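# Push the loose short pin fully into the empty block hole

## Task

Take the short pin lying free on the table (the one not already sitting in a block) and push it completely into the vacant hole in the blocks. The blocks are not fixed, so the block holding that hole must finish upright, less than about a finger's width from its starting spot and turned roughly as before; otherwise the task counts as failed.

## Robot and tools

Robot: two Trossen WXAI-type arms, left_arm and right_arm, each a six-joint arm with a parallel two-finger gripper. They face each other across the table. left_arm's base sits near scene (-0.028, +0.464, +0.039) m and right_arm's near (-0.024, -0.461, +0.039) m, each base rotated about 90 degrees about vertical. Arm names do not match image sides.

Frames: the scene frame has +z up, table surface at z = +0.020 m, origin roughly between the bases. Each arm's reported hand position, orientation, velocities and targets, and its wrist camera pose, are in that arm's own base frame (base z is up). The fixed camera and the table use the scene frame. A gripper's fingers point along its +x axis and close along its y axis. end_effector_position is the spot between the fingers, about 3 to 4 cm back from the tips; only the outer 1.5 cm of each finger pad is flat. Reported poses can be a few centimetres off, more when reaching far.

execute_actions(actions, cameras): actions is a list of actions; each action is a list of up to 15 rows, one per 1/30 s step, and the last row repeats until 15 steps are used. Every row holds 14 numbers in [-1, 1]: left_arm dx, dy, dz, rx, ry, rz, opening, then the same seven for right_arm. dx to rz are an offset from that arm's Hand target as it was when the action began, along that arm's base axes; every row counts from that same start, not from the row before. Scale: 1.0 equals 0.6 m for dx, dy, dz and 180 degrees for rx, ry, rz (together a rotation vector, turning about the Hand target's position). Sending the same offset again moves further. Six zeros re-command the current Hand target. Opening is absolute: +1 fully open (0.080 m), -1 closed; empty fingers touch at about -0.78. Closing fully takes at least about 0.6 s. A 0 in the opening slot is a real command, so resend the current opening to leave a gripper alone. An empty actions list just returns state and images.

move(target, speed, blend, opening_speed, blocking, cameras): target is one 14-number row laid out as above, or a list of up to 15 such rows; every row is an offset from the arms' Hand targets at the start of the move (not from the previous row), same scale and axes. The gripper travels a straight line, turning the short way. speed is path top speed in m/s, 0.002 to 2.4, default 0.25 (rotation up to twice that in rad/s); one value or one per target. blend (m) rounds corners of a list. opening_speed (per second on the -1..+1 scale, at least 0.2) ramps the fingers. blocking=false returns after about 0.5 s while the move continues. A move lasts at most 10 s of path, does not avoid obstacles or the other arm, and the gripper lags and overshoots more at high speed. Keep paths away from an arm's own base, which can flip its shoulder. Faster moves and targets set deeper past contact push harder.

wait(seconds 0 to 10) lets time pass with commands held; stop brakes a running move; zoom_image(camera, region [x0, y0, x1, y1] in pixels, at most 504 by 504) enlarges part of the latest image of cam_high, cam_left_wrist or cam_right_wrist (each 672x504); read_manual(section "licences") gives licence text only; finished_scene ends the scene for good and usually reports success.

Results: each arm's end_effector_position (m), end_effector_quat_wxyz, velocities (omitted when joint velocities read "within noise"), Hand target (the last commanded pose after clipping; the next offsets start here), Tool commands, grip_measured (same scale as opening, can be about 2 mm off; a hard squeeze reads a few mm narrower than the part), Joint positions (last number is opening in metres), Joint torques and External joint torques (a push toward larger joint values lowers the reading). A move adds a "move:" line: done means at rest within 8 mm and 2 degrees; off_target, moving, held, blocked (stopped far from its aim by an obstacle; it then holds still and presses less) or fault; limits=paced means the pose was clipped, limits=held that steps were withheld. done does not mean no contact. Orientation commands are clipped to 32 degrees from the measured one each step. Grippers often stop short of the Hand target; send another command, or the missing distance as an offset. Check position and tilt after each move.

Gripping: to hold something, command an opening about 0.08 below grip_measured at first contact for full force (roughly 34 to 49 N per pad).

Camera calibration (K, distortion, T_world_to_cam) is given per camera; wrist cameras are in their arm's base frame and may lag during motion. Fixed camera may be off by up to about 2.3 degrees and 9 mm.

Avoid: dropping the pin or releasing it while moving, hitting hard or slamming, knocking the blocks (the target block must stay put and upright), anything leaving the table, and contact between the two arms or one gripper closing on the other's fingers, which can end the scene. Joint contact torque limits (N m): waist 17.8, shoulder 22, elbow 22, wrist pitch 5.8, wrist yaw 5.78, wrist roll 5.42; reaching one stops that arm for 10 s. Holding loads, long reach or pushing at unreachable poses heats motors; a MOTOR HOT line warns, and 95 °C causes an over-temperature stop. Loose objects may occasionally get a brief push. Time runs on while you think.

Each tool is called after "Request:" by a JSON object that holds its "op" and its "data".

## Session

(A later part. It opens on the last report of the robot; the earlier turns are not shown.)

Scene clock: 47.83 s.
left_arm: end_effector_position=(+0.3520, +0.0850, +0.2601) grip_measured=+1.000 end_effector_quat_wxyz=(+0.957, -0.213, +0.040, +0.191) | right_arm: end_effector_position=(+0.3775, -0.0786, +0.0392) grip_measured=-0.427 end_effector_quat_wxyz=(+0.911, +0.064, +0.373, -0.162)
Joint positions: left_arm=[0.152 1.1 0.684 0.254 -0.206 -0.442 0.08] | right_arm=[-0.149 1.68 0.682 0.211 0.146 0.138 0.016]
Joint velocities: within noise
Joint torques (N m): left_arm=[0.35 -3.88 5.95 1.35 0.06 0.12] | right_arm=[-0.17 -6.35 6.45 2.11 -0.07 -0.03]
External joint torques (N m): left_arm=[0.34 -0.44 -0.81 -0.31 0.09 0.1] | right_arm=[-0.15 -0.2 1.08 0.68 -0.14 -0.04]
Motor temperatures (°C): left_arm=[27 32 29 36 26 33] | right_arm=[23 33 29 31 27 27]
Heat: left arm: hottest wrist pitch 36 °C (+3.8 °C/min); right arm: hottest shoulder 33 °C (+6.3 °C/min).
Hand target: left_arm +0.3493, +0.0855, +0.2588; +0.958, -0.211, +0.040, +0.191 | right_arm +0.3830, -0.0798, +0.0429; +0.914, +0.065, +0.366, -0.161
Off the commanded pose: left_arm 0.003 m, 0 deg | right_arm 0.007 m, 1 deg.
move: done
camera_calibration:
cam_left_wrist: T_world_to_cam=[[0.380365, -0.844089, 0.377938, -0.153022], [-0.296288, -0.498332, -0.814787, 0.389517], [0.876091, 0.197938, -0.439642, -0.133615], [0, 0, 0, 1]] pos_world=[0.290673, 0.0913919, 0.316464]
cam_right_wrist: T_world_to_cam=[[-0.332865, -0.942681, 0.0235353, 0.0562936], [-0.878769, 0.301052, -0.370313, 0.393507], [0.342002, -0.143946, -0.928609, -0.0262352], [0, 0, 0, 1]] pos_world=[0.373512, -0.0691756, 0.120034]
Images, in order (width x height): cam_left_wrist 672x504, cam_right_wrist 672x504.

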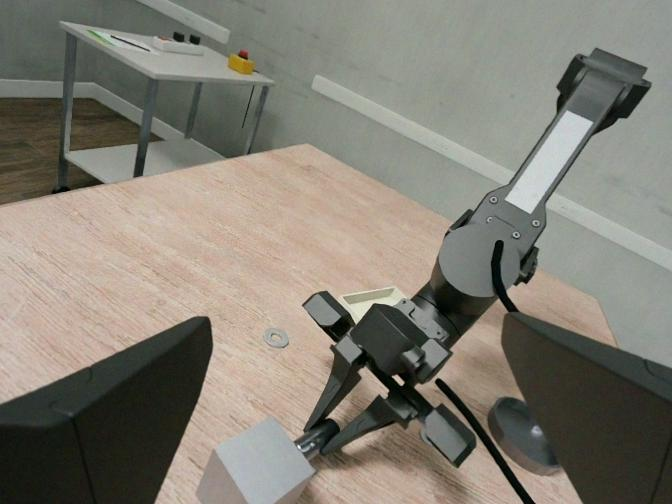

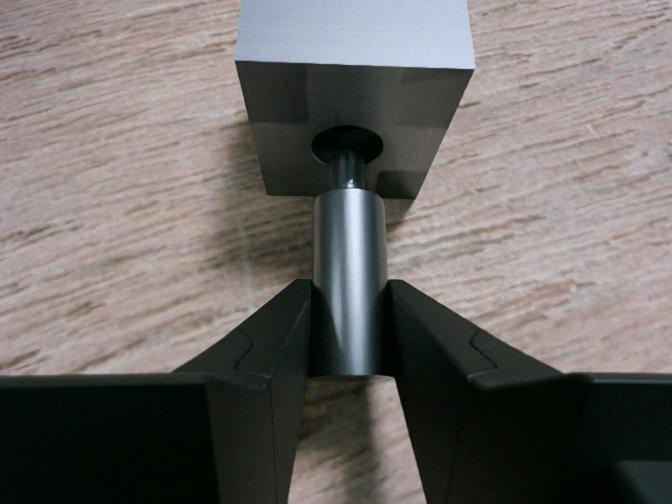

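Request:
{"op": "move", "data": {"target": [0,0,0,0,0,0,1, 0.0141,-0.0052,0.0007,0,0,0,-0.62], "speed": 0.06, "cameras": ["cam_right_wrist","cam_left_wrist"]}}

Request:
{"op": "zoom_image", "data": {"camera": "cam_right_wrist", "region": [240, 60, 460, 280]}}

Request:
{"op": "zoom_image", "data": {"camera": "cam_left_wrist", "region": [190, 380, 400, 504]}}

Scene clock: 49.03 s.
left_arm: end_effector_position=(+0.3520, +0.0850, +0.2601) grip_measured=+1.000 end_effector_quat_wxyz=(+0.957, -0.213, +0.040, +0.191) | right_arm: end_effector_position=(+0.3865, -0.0817, +0.0401) grip_measured=-0.427 end_effector_quat_wxyz=(+0.912, +0.064, +0.372, -0.161)
Joint positions: left_arm=[0.152 1.1 0.684 0.254 -0.206 -0.442 0.08] | right_arm=[-0.155 1.709 0.718 0.208 0.141 0.134 0.016]
Joint velocities: within noise
Joint torques (N m): left_arm=[0.36 -3.9 5.95 1.34 0.06 0.12] | right_arm=[-0.14 -6.6 6.48 1.83 -0.07 -0.03]
External joint torques (N m): left_arm=[0.34 -0.48 -0.75 -0.29 0.09 0.1] | right_arm=[-0.18 -0.21 1.12 0.41 -0.13 -0.03]
Motor temperatures (°C): left_arm=[27 32 29 36 26 33] | right_arm=[23 33 29 31 27 27]
Heat: left arm: hottest wrist pitch 36 °C (+3.7 °C/min); right arm: hottest shoulder 33 °C (+6.1 °C/min).
Hand target: left_arm +0.3493, +0.0855, +0.2588; +0.958, -0.211, +0.040, +0.191 | right_arm +0.3914, -0.0828, +0.0431; +0.914, +0.065, +0.366, -0.160
Off the commanded pose: left_arm 0.003 m, 0 deg | right_arm 0.006 m, 1 deg.
move: done
camera_calibration:
cam_left_wrist: T_world_to_cam=[[0.380365, -0.844089, 0.377938, -0.153022], [-0.296288, -0.498332, -0.814787, 0.389517], [0.876091, 0.197938, -0.439642, -0.133615], [0, 0, 0, 1]] pos_world=[0.290673, 0.0913919, 0.316464]
cam_right_wrist: T_world_to_cam=[[-0.332582, -0.942796, 0.0229179, 0.0563012], [-0.877698, 0.300545, -0.373255, 0.402263], [0.345015, -0.144253, -0.927446, -0.030213], [0, 0, 0, 1]] pos_world=[0.382214, -0.0721756, 0.120835]
Images, in order (width x height): cam_left_wrist 672x504, cam_right_wrist 672x504.

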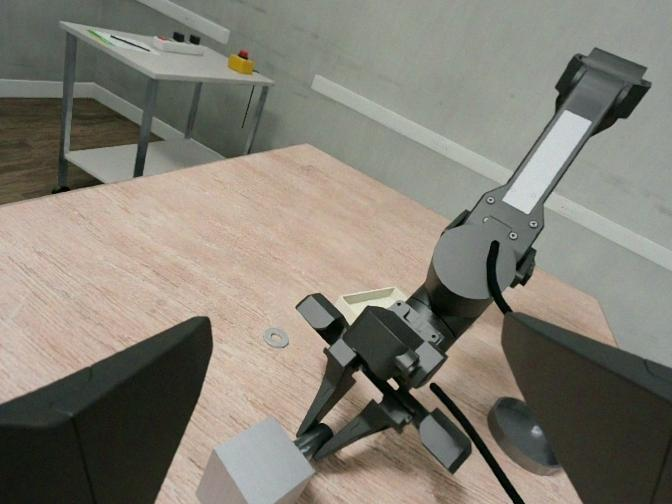

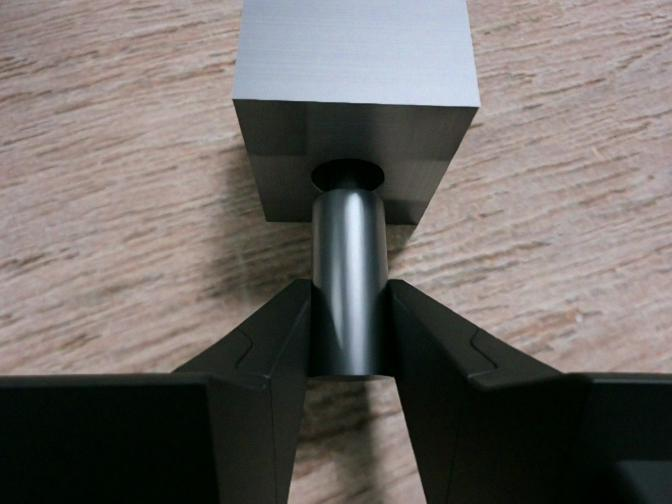

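Scaled by 2.291 from the camera's 672x504 image, which has a finer 960x720 frame.

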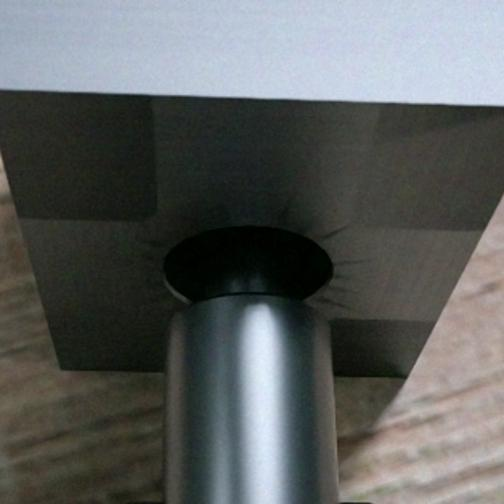

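Scaled by 2.400 from the camera's 672x504 image, which has a finer 960x720 frame.

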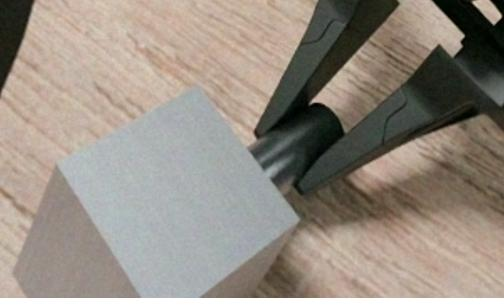

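Request:
{"op": "move", "data": {"target": [0,0,0,0,0,0,1, 0.0094,-0.0034,-0.0006,0,0,0,-0.62], "speed": 0.05, "cameras": ["cam_right_wrist"]}}

Request:
{"op": "zoom_image", "data": {"camera": "cam_right_wrist", "region": [270, 140, 430, 260]}}

Scene clock: 51.10 s.
left_arm: end_effector_position=(+0.3520, +0.0850, +0.2601) grip_measured=+1.000 end_effector_quat_wxyz=(+0.957, -0.213, +0.040, +0.191) | right_arm: end_effector_position=(+0.3901, -0.0832, +0.0383) grip_measured=-0.427 end_effector_quat_wxyz=(+0.911, +0.064, +0.375, -0.161)
Joint positions: left_arm=[0.152 1.1 0.684 0.254 -0.206 -0.442 0.08] | right_arm=[-0.158 1.728 0.736 0.202 0.139 0.132 0.016]
Joint velocities: within noise
Joint torques (N m): left_arm=[0.32 -3.91 5.94 1.34 0.06 0.11] | right_arm=[-0.24 -6.55 6.96 2.09 -0.09 -0.04]
External joint torques (N m): left_arm=[0.32 -0.48 -0.8 -0.31 0.08 0.09] | right_arm=[-0.24 0.04 1.52 0.64 -0.15 -0.04]
Motor temperatures (°C): left_arm=[27 32 29 36 26 33] | right_arm=[23 33 29 32 27 27]
Heat: left arm: hottest wrist pitch 36 °C (+3.5 °C/min); right arm: hottest shoulder 33 °C (+5.9 °C/min).
Hand target: left_arm +0.3493, +0.0855, +0.2588; +0.958, -0.211, +0.040, +0.191 | right_arm +0.3970, -0.0849, +0.0428; +0.914, +0.065, +0.366, -0.161
Off the commanded pose: left_arm 0.003 m, 0 deg | right_arm 0.008 m, 1 deg.
move: done
camera_calibration:
cam_right_wrist: T_world_to_cam=[[-0.332317, -0.942862, 0.0240392, 0.0560814], [-0.880074, 0.30082, -0.367392, 0.406001], [0.339169, -0.143247, -0.929755, -0.0308481], [0, 0, 0, 1]] pos_world=[0.38641, -0.073675, 0.119132]
Images, in order (width x height): cam_right_wrist 672x504.

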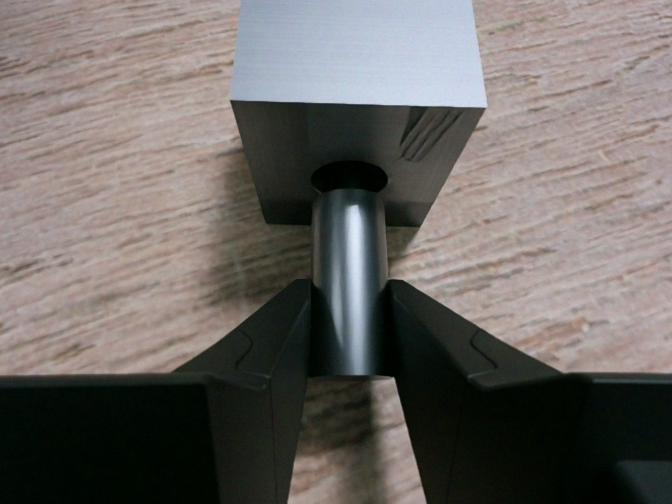

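Scaled by 3.150 from the camera's 672x504 image, which has a finer 960x720 frame.

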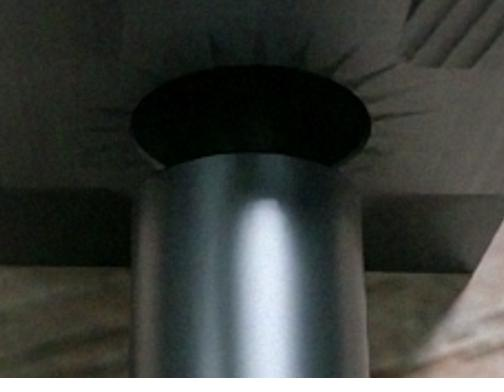

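Request:
{"op": "move", "data": {"target": [0,0,0,0,0,0,1, 0.0047,-0.0017,0.0025,0,0,0,-0.62], "speed": 0.05, "cameras": ["cam_right_wrist"]}}

Request:
{"op": "zoom_image", "data": {"camera": "cam_right_wrist", "region": [270, 140, 430, 260]}}

Scene clock: 52.00 s.
left_arm: end_effector_position=(+0.3520, +0.0850, +0.2601) grip_measured=+1.000 end_effector_quat_wxyz=(+0.957, -0.213, +0.040, +0.191) | right_arm: end_effector_position=(+0.3925, -0.0841, +0.0390) grip_measured=-0.427 end_effector_quat_wxyz=(+0.910, +0.064, +0.376, -0.161)
Joint positions: left_arm=[0.152 1.1 0.684 0.254 -0.206 -0.442 0.08] | right_arm=[-0.16 1.734 0.75 0.193 0.137 0.13 0.016]
Joint velocities: within noise
Joint torques (N m): left_arm=[0.33 -3.89 5.98 1.34 0.06 0.12] | right_arm=[-0.22 -6.75 7.06 2.13 -0.08 -0.04]
External joint torques (N m): left_arm=[0.35 -0.51 -0.7 -0.28 0.08 0.09] | right_arm=[-0.24 -0.2 1.72 0.73 -0.14 -0.04]
Motor temperatures (°C): left_arm=[27 32 29 36 26 33] | right_arm=[23 33 30 32 27 27]
Heat: left arm: hottest wrist pitch 36 °C (+3.5 °C/min); right arm: hottest shoulder 33 °C (+5.8 °C/min).
Hand target: left_arm +0.3493, +0.0855, +0.2588; +0.958, -0.211, +0.040, +0.191 | right_arm +0.3999, -0.0860, +0.0445; +0.914, +0.065, +0.366, -0.161
Off the commanded pose: left_arm 0.003 m, 0 deg | right_arm 0.009 m, 1 deg.
move: off_target (right_arm)
camera_calibration:
cam_right_wrist: T_world_to_cam=[[-0.331961, -0.942975, 0.0244871, 0.055752], [-0.881093, 0.300697, -0.365044, 0.408862], [0.336864, -0.142756, -0.930668, -0.0301468], [0, 0, 0, 1]] pos_world=[0.388909, -0.0746746, 0.119831]
Images, in order (width x height): cam_right_wrist 672x504.

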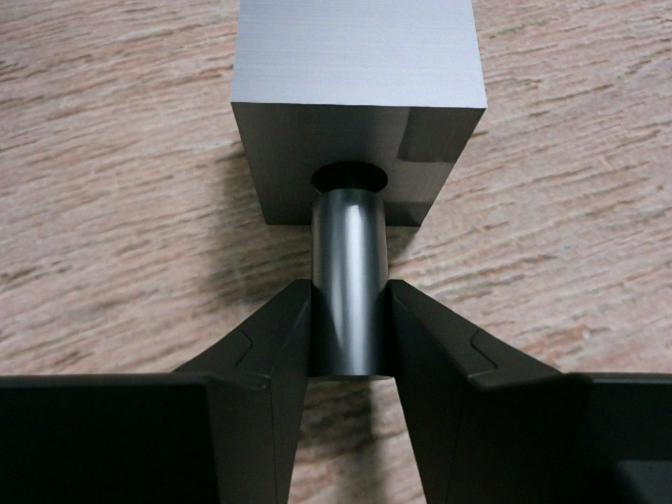

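Scaled by 3.150 from the camera's 672x504 image, which has a finer 960x720 frame.

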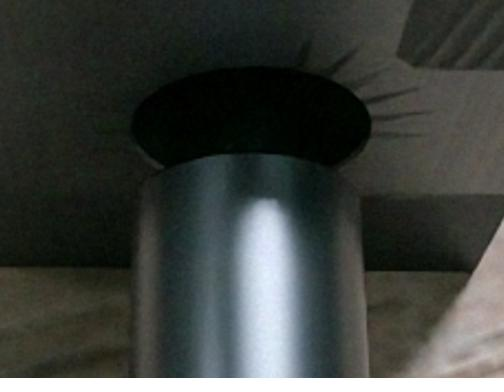

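Request:
{"op": "move", "data": {"target": [0,0,0,0,0,0,1, 0.0,0.0,0.004,0,0,0,-0.62], "speed": 0.02, "cameras": ["cam_right_wrist"]}}

Request:
{"op": "zoom_image", "data": {"camera": "cam_right_wrist", "region": [270, 140, 430, 260]}}

Scene clock: 53.57 s.
left_arm: end_effector_position=(+0.3520, +0.0850, +0.2601) grip_measured=+1.000 end_effector_quat_wxyz=(+0.957, -0.213, +0.040, +0.191) | right_arm: end_effector_position=(+0.3926, -0.0841, +0.0391) grip_measured=-0.427 end_effector_quat_wxyz=(+0.909, +0.064, +0.378, -0.161)
Joint positions: left_arm=[0.152 1.1 0.684 0.254 -0.206 -0.442 0.08] | right_arm=[-0.16 1.734 0.755 0.183 0.137 0.13 0.016]
Joint velocities: within noise
Joint torques (N m): left_arm=[0.35 -3.89 5.96 1.35 0.06 0.12] | right_arm=[-0.23 -7.66 7.01 2.06 -0.06 -0.02]
External joint torques (N m): left_arm=[0.32 -0.43 -0.8 -0.3 0.08 0.1] | right_arm=[-0.27 -1 1.58 0.63 -0.13 -0.02]
Motor temperatures (°C): left_arm=[27 32 29 36 26 33] | right_arm=[23 33 30 32 27 27]
Heat: left arm: hottest wrist pitch 36 °C (+3.4 °C/min); right arm: hottest shoulder 33 °C (+5.6 °C/min).
Hand target: left_arm +0.3493, +0.0855, +0.2588; +0.958, -0.211, +0.040, +0.191 | right_arm +0.3999, -0.0860, +0.0468; +0.914, +0.065, +0.366, -0.161
Off the commanded pose: left_arm 0.003 m, 0 deg | right_arm 0.011 m, 2 deg.
move: off_target (right_arm)
camera_calibration:
cam_right_wrist: T_world_to_cam=[[-0.331799, -0.943008, 0.0254058, 0.0556755], [-0.882996, 0.30098, -0.36018, 0.409669], [0.332006, -0.141941, -0.932537, -0.0280008], [0, 0, 0, 1]] pos_world=[0.389506, -0.074774, 0.120029]
Images, in order (width x height): cam_right_wrist 672x504.

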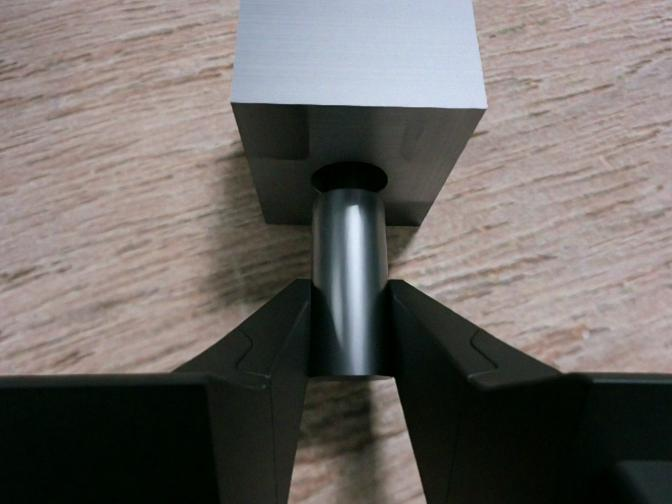

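Scaled by 3.150 from the camera's 672x504 image, which has a finer 960x720 frame.

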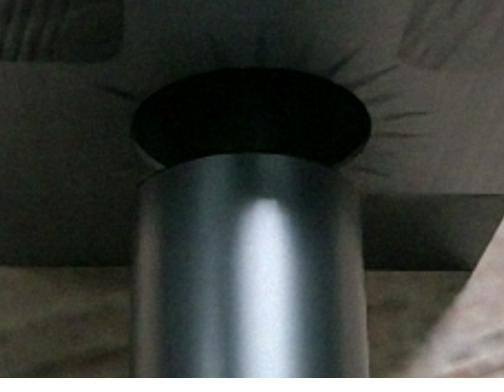

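Request:
{"op": "move", "data": {"target": [[0,0,0,0,0,0,1, -0.0196,0.0071,-0.0047,-0.0008,-0.0021,0,-0.62],[0,0,0,0,0,0,1, -0.0066,0.0024,-0.0047,-0.0008,-0.0021,0,-0.62]], "speed": 0.05, "cameras": ["cam_right_wrist"]}}

Request:
{"op": "zoom_image", "data": {"camera": "cam_right_wrist", "region": [240, 90, 460, 260]}}

Scene clock: 55.83 s.
left_arm: end_effector_position=(+0.3520, +0.0850, +0.2601) grip_measured=+1.000 end_effector_quat_wxyz=(+0.957, -0.213, +0.040, +0.191) | right_arm: end_effector_position=(+0.3907, -0.0833, +0.0396) grip_measured=-0.427 end_effector_quat_wxyz=(+0.913, +0.063, +0.370, -0.161)
Joint positions: left_arm=[0.152 1.1 0.684 0.254 -0.206 -0.442 0.08] | right_arm=[-0.158 1.725 0.733 0.213 0.137 0.13 0.016]
Joint velocities: within noise
Joint torques (N m): left_arm=[0.32 -3.85 5.96 1.35 0.06 0.13] | right_arm=[-0.08 -7.04 6.46 1.98 0.02 0.01]
External joint torques (N m): left_arm=[0.31 -0.42 -0.83 -0.31 0.08 0.1] | right_arm=[-0.09 -0.49 1.05 0.53 -0.04 0.01]
Motor temperatures (°C): left_arm=[27 32 29 36 26 33] | right_arm=[23 33 30 32 27 27]
Heat: left arm: hottest wrist pitch 36 °C (+3.2 °C/min); right arm: hottest shoulder 33 °C (+5.4 °C/min).
Hand target: left_arm +0.3493, +0.0855, +0.2588; +0.958, -0.211, +0.040, +0.191 | right_arm +0.3960, -0.0844, +0.0440; +0.916, +0.064, +0.363, -0.161
Off the commanded pose: left_arm 0.003 m, 0 deg | right_arm 0.007 m, 1 deg.
move: done
camera_calibration:
cam_right_wrist: T_world_to_cam=[[-0.331166, -0.943308, 0.0223342, 0.0556186], [-0.87709, 0.299019, -0.375901, 0.406077], [0.347912, -0.144075, -0.926391, -0.0334262], [0, 0, 0, 1]] pos_world=[0.386214, -0.0737749, 0.120437]
Images, in order (width x height): cam_right_wrist 672x504.

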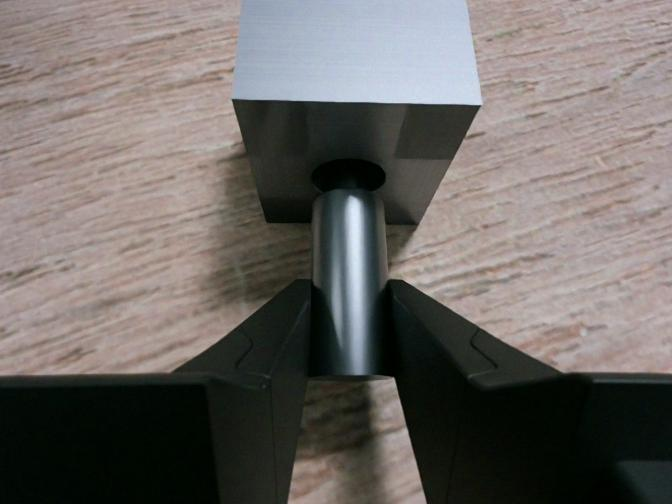

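Scaled by 2.291 from the camera's 672x504 image, which has a finer 960x720 frame.

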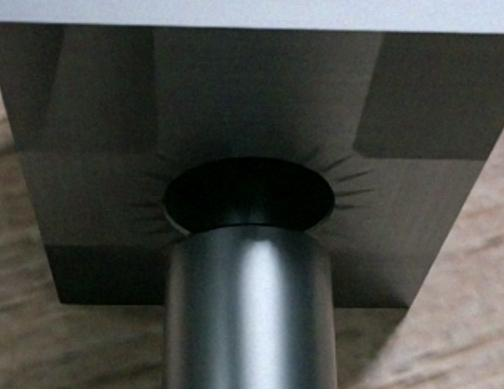

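Request:
{"op": "move", "data": {"target": [0,0,0,0,0,0,1, 0.0125,-0.0046,0,0,0,0,-0.62], "speed": 0.04, "cameras": ["cam_right_wrist"]}}

Request:
{"op": "zoom_image", "data": {"camera": "cam_right_wrist", "region": [240, 90, 460, 260]}}

Scene clock: 56.80 s.
left_arm: end_effector_position=(+0.3520, +0.0850, +0.2601) grip_measured=+1.000 end_effector_quat_wxyz=(+0.957, -0.213, +0.040, +0.191) | right_arm: end_effector_position=(+0.3986, -0.0861, +0.0410) grip_measured=-0.427 end_effector_quat_wxyz=(+0.913, +0.063, +0.368, -0.162)
Joint positions: left_arm=[0.152 1.1 0.684 0.254 -0.206 -0.442 0.08] | right_arm=[-0.162 1.748 0.765 0.209 0.137 0.128 0.016]
Joint velocities: within noise
Joint torques (N m): left_arm=[0.37 -3.89 5.96 1.33 0.06 0.12] | right_arm=[-0.15 -6.91 6.56 1.85 -0.08 -0.02]
External joint torques (N m): left_arm=[0.37 -0.53 -0.69 -0.28 0.08 0.09] | right_arm=[-0.15 -0.15 1.11 0.4 -0.15 -0.02]
Motor temperatures (°C): left_arm=[27 32 29 36 26 33] | right_arm=[23 33 30 32 27 27]
Heat: left arm: hottest wrist pitch 36 °C (+3.2 °C/min); right arm: hottest shoulder 33 °C (+5.3 °C/min).
Hand target: left_arm +0.3493, +0.0855, +0.2588; +0.958, -0.211, +0.040, +0.191 | right_arm +0.4035, -0.0872, +0.0439; +0.916, +0.064, +0.363, -0.161
Off the commanded pose: left_arm 0.003 m, 0 deg | right_arm 0.006 m, 1 deg.
move: done
camera_calibration:
cam_right_wrist: T_world_to_cam=[[-0.333119, -0.942609, 0.0228206, 0.0563831], [-0.874848, 0.299964, -0.380345, 0.413656], [0.351671, -0.146665, -0.924563, -0.0371069], [0, 0, 0, 1]] pos_world=[0.393718, -0.0763773, 0.121738]
Images, in order (width x height): cam_right_wrist 672x504.

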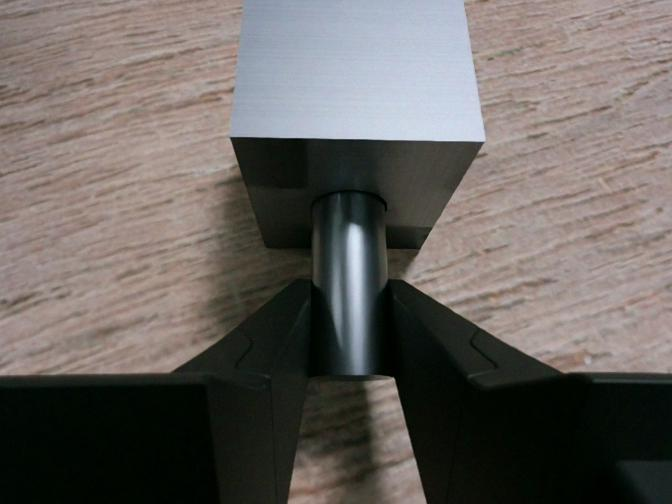

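Scaled by 2.291 from the camera's 672x504 image, which has a finer 960x720 frame.

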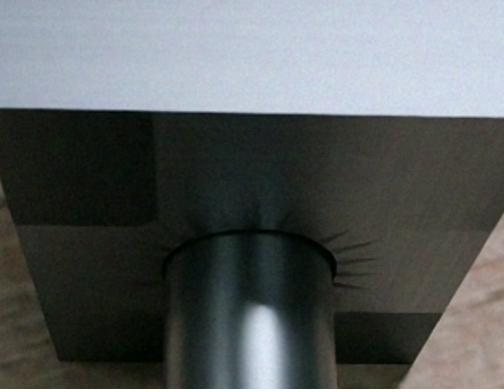

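Request:
{"op": "move", "data": {"target": [0,0,0,0,0,0,1, 0.0094,-0.0034,-0.001,0,0,0,-0.62], "speed": 0.04, "cameras": ["cam_right_wrist"]}}

Request:
{"op": "zoom_image", "data": {"camera": "cam_right_wrist", "region": [240, 90, 460, 260]}}

Scene clock: 59.47 s.
left_arm: end_effector_position=(+0.3520, +0.0850, +0.2601) grip_measured=+1.000 end_effector_quat_wxyz=(+0.957, -0.213, +0.040, +0.191) | right_arm: end_effector_position=(+0.4044, -0.0884, +0.0410) grip_measured=-0.427 end_effector_quat_wxyz=(+0.914, +0.063, +0.367, -0.162)
Joint positions: left_arm=[0.152 1.1 0.684 0.254 -0.206 -0.442 0.08] | right_arm=[-0.166 1.769 0.789 0.207 0.135 0.125 0.016]
Joint velocities: within noise
Joint torques (N m): left_arm=[0.33 -3.89 5.97 1.35 0.05 0.12] | right_arm=[-0.13 -6.96 6.47 1.83 -0.09 -0.02]
External joint torques (N m): left_arm=[0.33 -0.43 -0.84 -0.32 0.08 0.1] | right_arm=[-0.14 -0.02 1.02 0.38 -0.16 -0.02]
Motor temperatures (°C): left_arm=[27 32 29 36 26 33] | right_arm=[23 33 31 32 27 27]
Heat: left arm: hottest wrist pitch 36 °C (+3.0 °C/min); right arm: hottest shoulder 33 °C (+5.0 °C/min).
Hand target: left_arm +0.3493, +0.0855, +0.2588; +0.958, -0.211, +0.040, +0.191 | right_arm +0.4091, -0.0893, +0.0433; +0.916, +0.064, +0.363, -0.161
Off the commanded pose: left_arm 0.003 m, 0 deg | right_arm 0.005 m, 1 deg.
move: done
camera_calibration:
cam_right_wrist: T_world_to_cam=[[-0.333748, -0.942378, 0.0231398, 0.0564714], [-0.874111, 0.300194, -0.381856, 0.419299], [0.352907, -0.14767, -0.923932, -0.0401194], [0, 0, 0, 1]] pos_world=[0.39952, -0.0785781, 0.121738]
Images, in order (width x height): cam_right_wrist 672x504.

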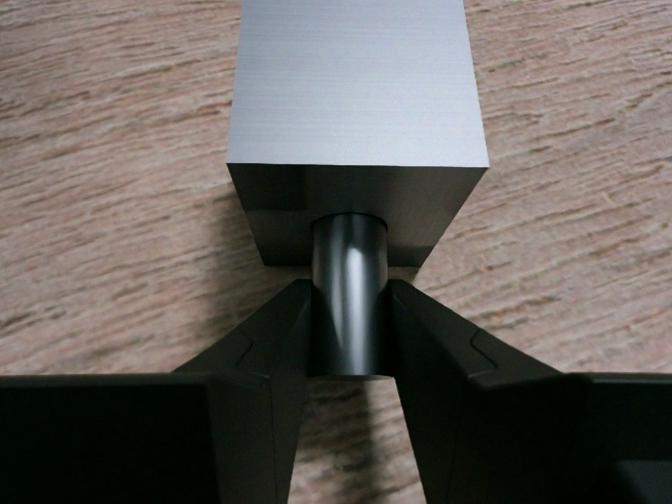

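Scaled by 2.291 from the camera's 672x504 image, which has a finer 960x720 frame.

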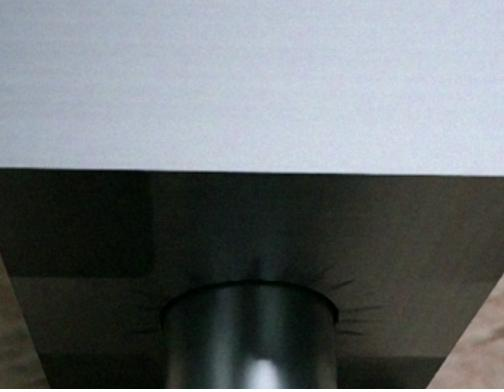

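Request:
{"op": "move", "data": {"target": [0,0,0,0,0,0,1, 0.0078,-0.0029,-0.0005,0,0,0,-0.62], "speed": 0.04, "cameras": ["cam_right_wrist","cam_left_wrist"]}}

Request:
{"op": "zoom_image", "data": {"camera": "cam_left_wrist", "region": [190, 380, 400, 504]}}

Scene clock: 60.37 s.
left_arm: end_effector_position=(+0.3520, +0.0850, +0.2601) grip_measured=+1.000 end_effector_quat_wxyz=(+0.957, -0.213, +0.040, +0.191) | right_arm: end_effector_position=(+0.4080, -0.0897, +0.0410) grip_measured=-0.427 end_effector_quat_wxyz=(+0.913, +0.063, +0.368, -0.162)
Joint positions: left_arm=[0.152 1.1 0.684 0.254 -0.206 -0.442 0.08] | right_arm=[-0.168 1.781 0.805 0.202 0.134 0.124 0.016]
Joint velocities: within noise
Joint torques (N m): left_arm=[0.34 -3.86 5.97 1.34 0.06 0.13] | right_arm=[-0.22 -6.55 6.83 2.01 -0.12 -0.03]
External joint torques (N m): left_arm=[0.32 -0.48 -0.69 -0.28 0.09 0.1] | right_arm=[-0.22 0.42 1.41 0.58 -0.18 -0.04]
Motor temperatures (°C): left_arm=[27 32 29 36 26 33] | right_arm=[23 33 31 33 27 27]
Heat: left arm: hottest wrist pitch 36 °C (+3.0 °C/min); right arm: hottest shoulder 33 °C (+5.1 °C/min).
Hand target: left_arm +0.3493, +0.0855, +0.2588; +0.958, -0.211, +0.040, +0.191 | right_arm +0.4138, -0.0911, +0.0431; +0.916, +0.064, +0.363, -0.161
Off the commanded pose: left_arm 0.003 m, 0 deg | right_arm 0.006 m, 1 deg.
move: done
camera_calibration:
cam_left_wrist: T_world_to_cam=[[0.380365, -0.844089, 0.377938, -0.153022], [-0.296288, -0.498332, -0.814787, 0.389517], [0.876091, 0.197938, -0.439642, -0.133615], [0, 0, 0, 1]] pos_world=[0.290673, 0.0913919, 0.316464]
cam_right_wrist: T_world_to_cam=[[-0.333863, -0.94233, 0.0234435, 0.0563668], [-0.874589, 0.300394, -0.380602, 0.422922], [0.35161, -0.147572, -0.924442, -0.0410046], [0, 0, 0, 1]] pos_world=[0.403119, -0.0799781, 0.121737]
Images, in order (width x height): cam_left_wrist 672x504, cam_right_wrist 672x504.

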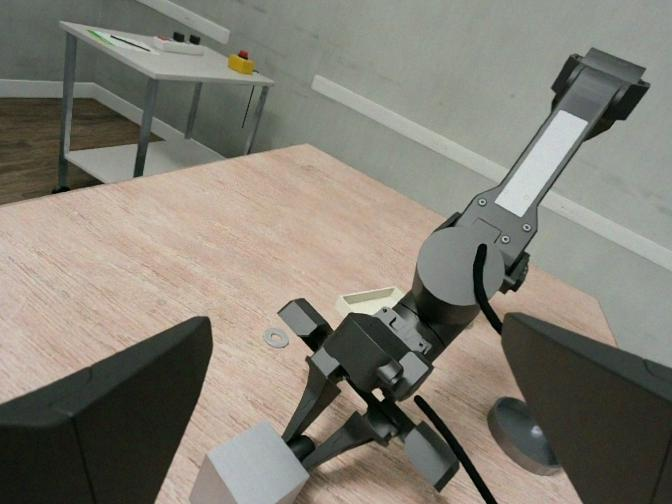

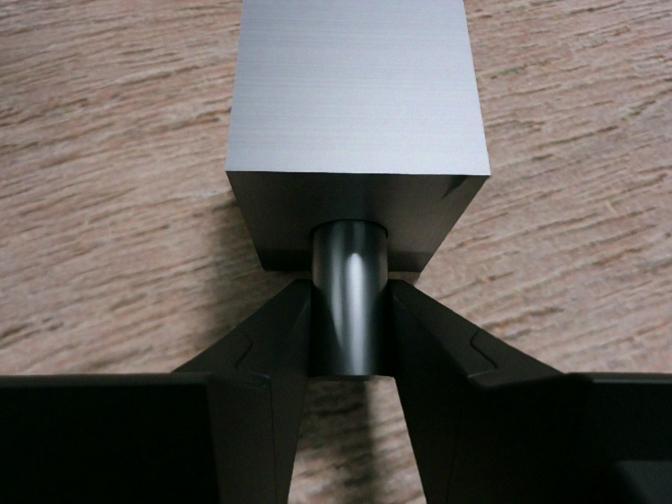

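Scaled by 2.400 from the camera's 672x504 image, which has a finer 960x720 frame.

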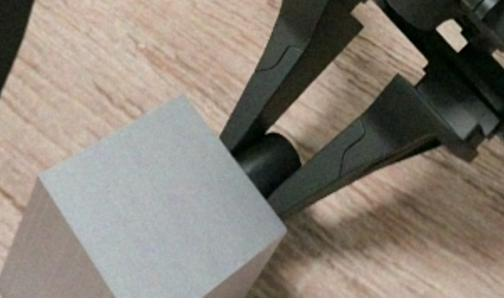

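Request:
{"op": "move", "data": {"target": [[0.018,0.1075,-0.265,0.1239,0.1198,-0.2589,0.0, 0,0,0,0,0,0,-0.62],[0.057,0.1063,-0.3847,0.1239,0.1198,-0.2589,0.0, 0,0,0,0,0,0,-0.62]], "speed": [0.25,0.12], "blend": 0.02}}

Request:
{"op": "zoom_image", "data": {"camera": "cam_high", "region": [310, 210, 450, 330]}}

Scene clock: 64.77 s.
left_arm: end_effector_position=(+0.3837, +0.1507, +0.0315) grip_measured=+0.003 end_effector_quat_wxyz=(+0.953, +0.045, +0.252, -0.159) | right_arm: end_effector_position=(+0.4081, -0.0897, +0.0410) grip_measured=-0.427 end_effector_quat_wxyz=(+0.913, +0.063, +0.368, -0.162)
Joint positions: left_arm=[0.638 1.944 0.818 0.338 0.797 0.629 0.035] | right_arm=[-0.168 1.781 0.806 0.202 0.134 0.123 0.016]
Joint velocities: within noise
Joint torques (N m): left_arm=[-0.36 -5.57 4.5 1.14 0.32 -0.08] | right_arm=[-0.18 -6.59 6.82 2.01 -0.12 -0.03]
External joint torques (N m): left_arm=[-0.36 1.66 -0.01 -0.08 -0.01 -0.08] | right_arm=[-0.21 0.45 1.35 0.56 -0.18 -0.03]
Motor temperatures (°C): left_arm=[27 32 29 37 26 32] | right_arm=[23 33 32 33 27 27]
Heat: left arm: hottest wrist pitch 37 °C (+3.0 °C/min); right arm: hottest shoulder 33 °C (+5.0 °C/min).
Hand target: left_arm +0.3835, +0.1492, +0.0280; +0.953, +0.042, +0.255, -0.160 | right_arm +0.4138, -0.0911, +0.0431; +0.916, +0.064, +0.363, -0.161
Off the commanded pose: left_arm 0.004 m, 0 deg | right_arm 0.006 m, 1 deg.
move: done
camera_calibration:
cam_left_wrist: T_world_to_cam=[[-0.33478, -0.942116, -0.0184044, 0.278383], [-0.699458, 0.261545, -0.665096, 0.280862], [0.631412, -0.209788, -0.746531, -0.109902], [0, 0, 0, 1]] pos_world=[0.359042, 0.165755, 0.109879]
cam_right_wrist: T_world_to_cam=[[-0.333542, -0.942438, 0.0236925, 0.0563259], [-0.874716, 0.300006, -0.380616, 0.423001], [0.351598, -0.147675, -0.92443, -0.0410299], [0, 0, 0, 1]] pos_world=[0.403219, -0.0798781, 0.121737]

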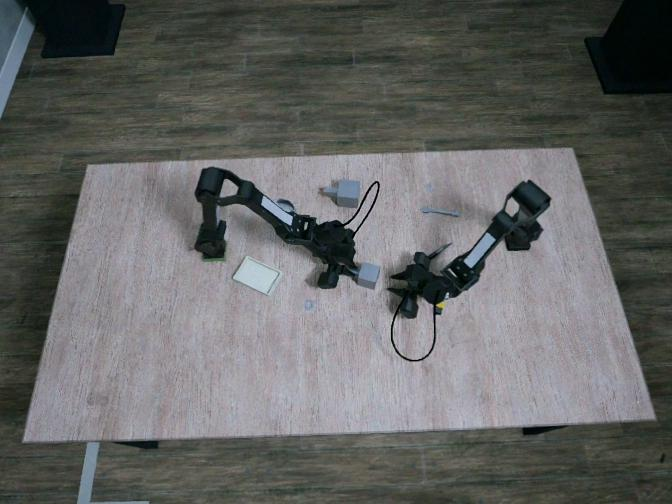

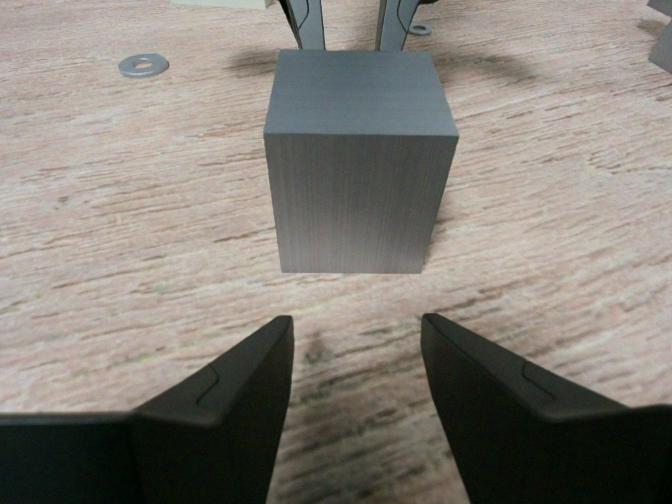

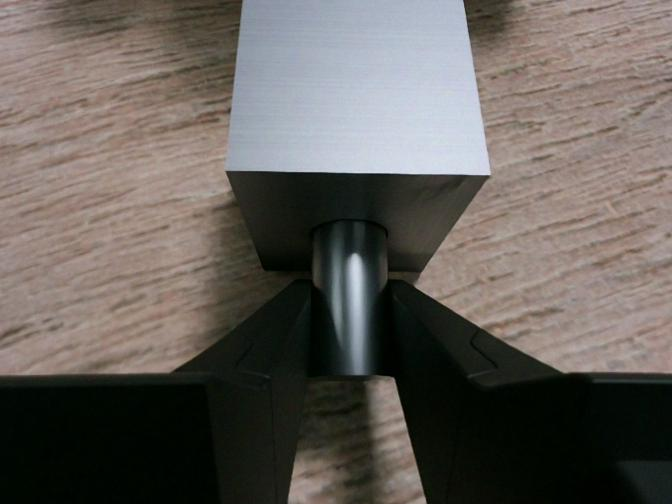

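Scaled by 3.600 from the camera's 672x504 image, which has a finer 960x720 frame.

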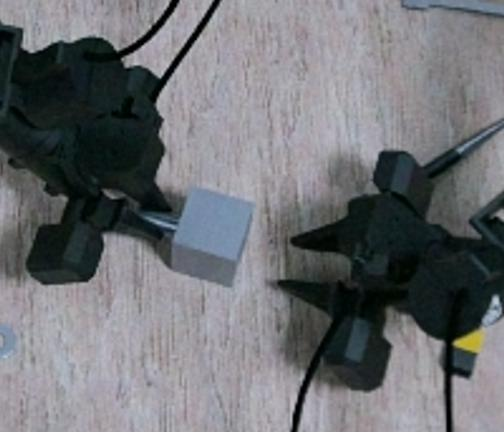

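Request:
{"op": "move", "data": {"target": [0.0473,-0.0164,-0.003,0,0,0,0.0, 0,0,0,0,0,0,-0.62], "speed": 0.08}}

Request:
{"op": "zoom_image", "data": {"camera": "cam_high", "region": [310, 210, 450, 330]}}

Scene clock: 65.87 s.
left_arm: end_effector_position=(+0.4079, +0.1379, +0.0253) grip_measured=+0.003 end_effector_quat_wxyz=(+0.952, +0.040, +0.258, -0.161) | right_arm: end_effector_position=(+0.4081, -0.0897, +0.0410) grip_measured=-0.427 end_effector_quat_wxyz=(+0.913, +0.063, +0.368, -0.162)
Joint positions: left_arm=[0.565 2 0.868 0.377 0.745 0.558 0.035] | right_arm=[-0.168 1.781 0.806 0.202 0.134 0.123 0.016]
Joint velocities: within noise
Joint torques (N m): left_arm=[-0.29 -5.87 6.47 1.17 0.29 -0.08] | right_arm=[-0.19 -6.59 6.79 2.02 -0.12 -0.03]
External joint torques (N m): left_arm=[-0.31 1.78 1.91 -0.1 -0.01 -0.08] | right_arm=[-0.23 0.4 1.38 0.59 -0.17 -0.03]
Motor temperatures (°C): left_arm=[27 32 29 37 26 32] | right_arm=[23 33 32 34 27 27]
Heat: left arm: hottest wrist pitch 37 °C (+3.0 °C/min); right arm: hottest wrist pitch 34 °C (+5.0 °C/min).
Hand target: left_arm +0.4119, +0.1395, +0.0263; +0.953, +0.042, +0.255, -0.160 | right_arm +0.4138, -0.0911, +0.0431; +0.916, +0.064, +0.363, -0.161
Off the commanded pose: left_arm 0.004 m, 0 deg | right_arm 0.006 m, 1 deg.
move: done
camera_calibration:
cam_left_wrist: T_world_to_cam=[[-0.335383, -0.942066, -0.00549007, 0.274268], [-0.708101, 0.255925, -0.6581, 0.30108], [0.621378, -0.216828, -0.752911, -0.127208], [0, 0, 0, 1]] pos_world=[0.384224, 0.153743, 0.10387]
cam_right_wrist: T_world_to_cam=[[-0.333542, -0.942438, 0.0236925, 0.0563259], [-0.874716, 0.300006, -0.380616, 0.423001], [0.351598, -0.147675, -0.92443, -0.0410299], [0, 0, 0, 1]] pos_world=[0.403219, -0.0798781, 0.121737]

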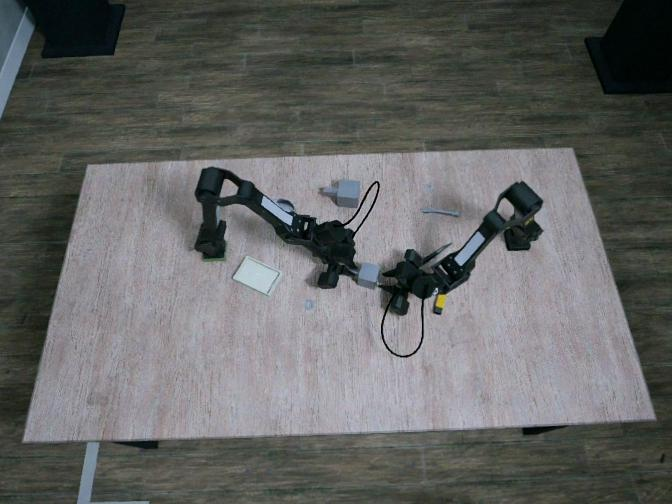

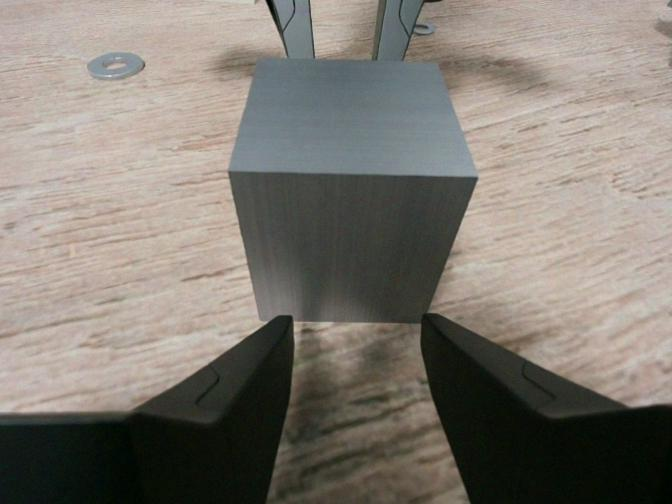

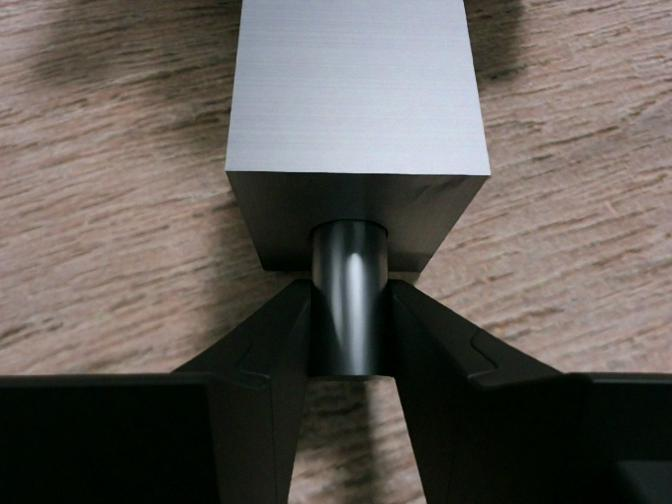

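Scaled by 3.600 from the camera's 672x504 image, which has a finer 960x720 frame.

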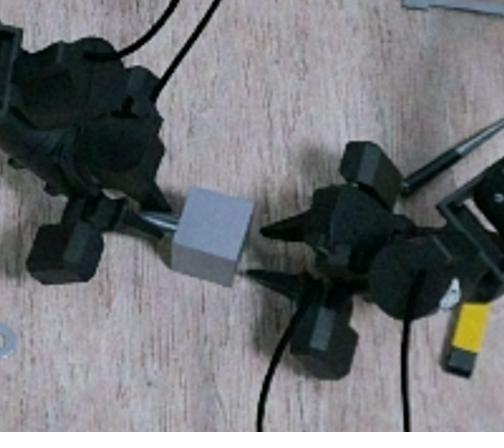

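Request:
{"op": "move", "data": {"target": [[0.012,0.0035,0,0,0,0,0.0, 0,0,0,0,0,0,-0.62],[0.026,-0.0013,0,0,0,0,0.0, 0,0,0,0,0,0,-0.62]], "speed": 0.04}}

Request:
{"op": "zoom_image", "data": {"camera": "cam_high", "region": [310, 210, 450, 330]}}

Scene clock: 66.87 s.
left_arm: end_effector_position=(+0.4195, +0.1392, +0.0245) grip_measured=+0.003 end_effector_quat_wxyz=(+0.952, +0.036, +0.259, -0.159) | right_arm: end_effector_position=(+0.4080, -0.0897, +0.0409) grip_measured=-0.427 end_effector_quat_wxyz=(+0.913, +0.063, +0.368, -0.162)
Joint positions: left_arm=[0.55 2.03 0.913 0.371 0.733 0.536 0.035] | right_arm=[-0.168 1.781 0.806 0.201 0.134 0.123 0.016]
Joint velocities: within noise
Joint torques (N m): left_arm=[-1.36 -5.8 7.67 1.25 0 -0.11] | right_arm=[-0.18 -6.6 6.81 2.03 -0.11 -0.02]
External joint torques (N m): left_arm=[-1.43 2.14 3.03 -0.03 -0.29 -0.12] | right_arm=[-0.12 0.41 1.4 0.61 -0.19 -0.03]
Motor temperatures (°C): left_arm=[27 32 29 37 26 32] | right_arm=[23 32 32 34 27 27]
Heat: left arm: hottest wrist pitch 37 °C (+3.0 °C/min); right arm: hottest wrist pitch 34 °C (+4.0 °C/min).
Hand target: left_arm +0.4275, +0.1388, +0.0263; +0.953, +0.042, +0.255, -0.160 | right_arm +0.4137, -0.0911, +0.0431; +0.916, +0.064, +0.363, -0.161
Off the commanded pose: left_arm 0.008 m, 1 deg | right_arm 0.006 m, 1 deg.
move: done
camera_calibration:
cam_left_wrist: T_world_to_cam=[[-0.330727, -0.943725, 0.00168015, 0.27749], [-0.711406, 0.248141, -0.657516, 0.310862], [0.620098, -0.218654, -0.753438, -0.134004], [0, 0, 0, 1]] pos_world=[0.396018, 0.155436, 0.102967]
cam_right_wrist: T_world_to_cam=[[-0.333572, -0.942426, 0.0237157, 0.0563386], [-0.874869, 0.300093, -0.380194, 0.42298], [0.351188, -0.14757, -0.924603, -0.0409275], [0, 0, 0, 1]] pos_world=[0.403218, -0.079878, 0.121637]

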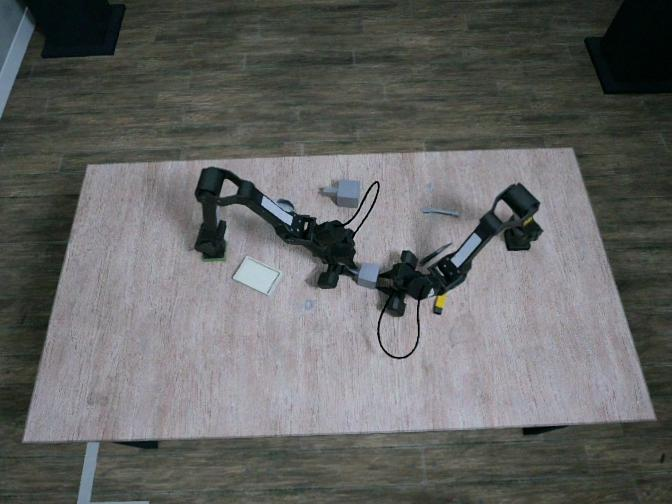

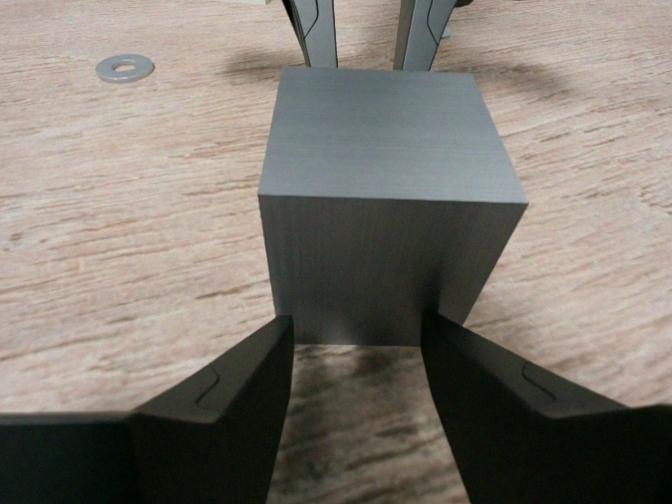

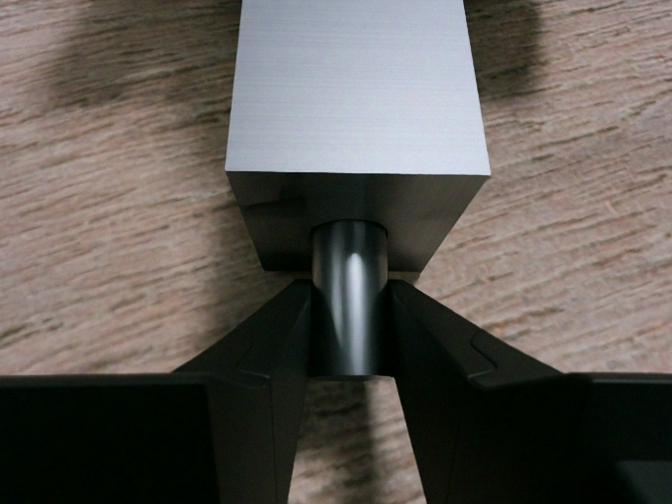

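Scaled by 3.600 from the camera's 672x504 image, which has a finer 960x720 frame.

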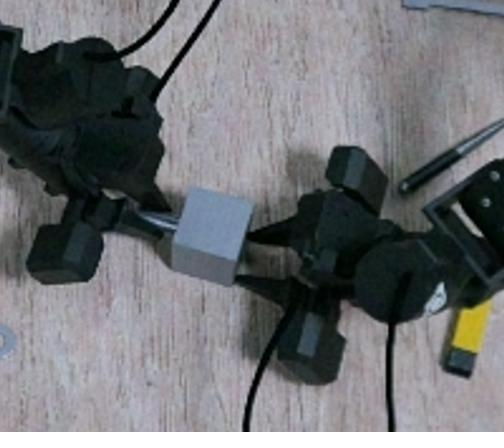

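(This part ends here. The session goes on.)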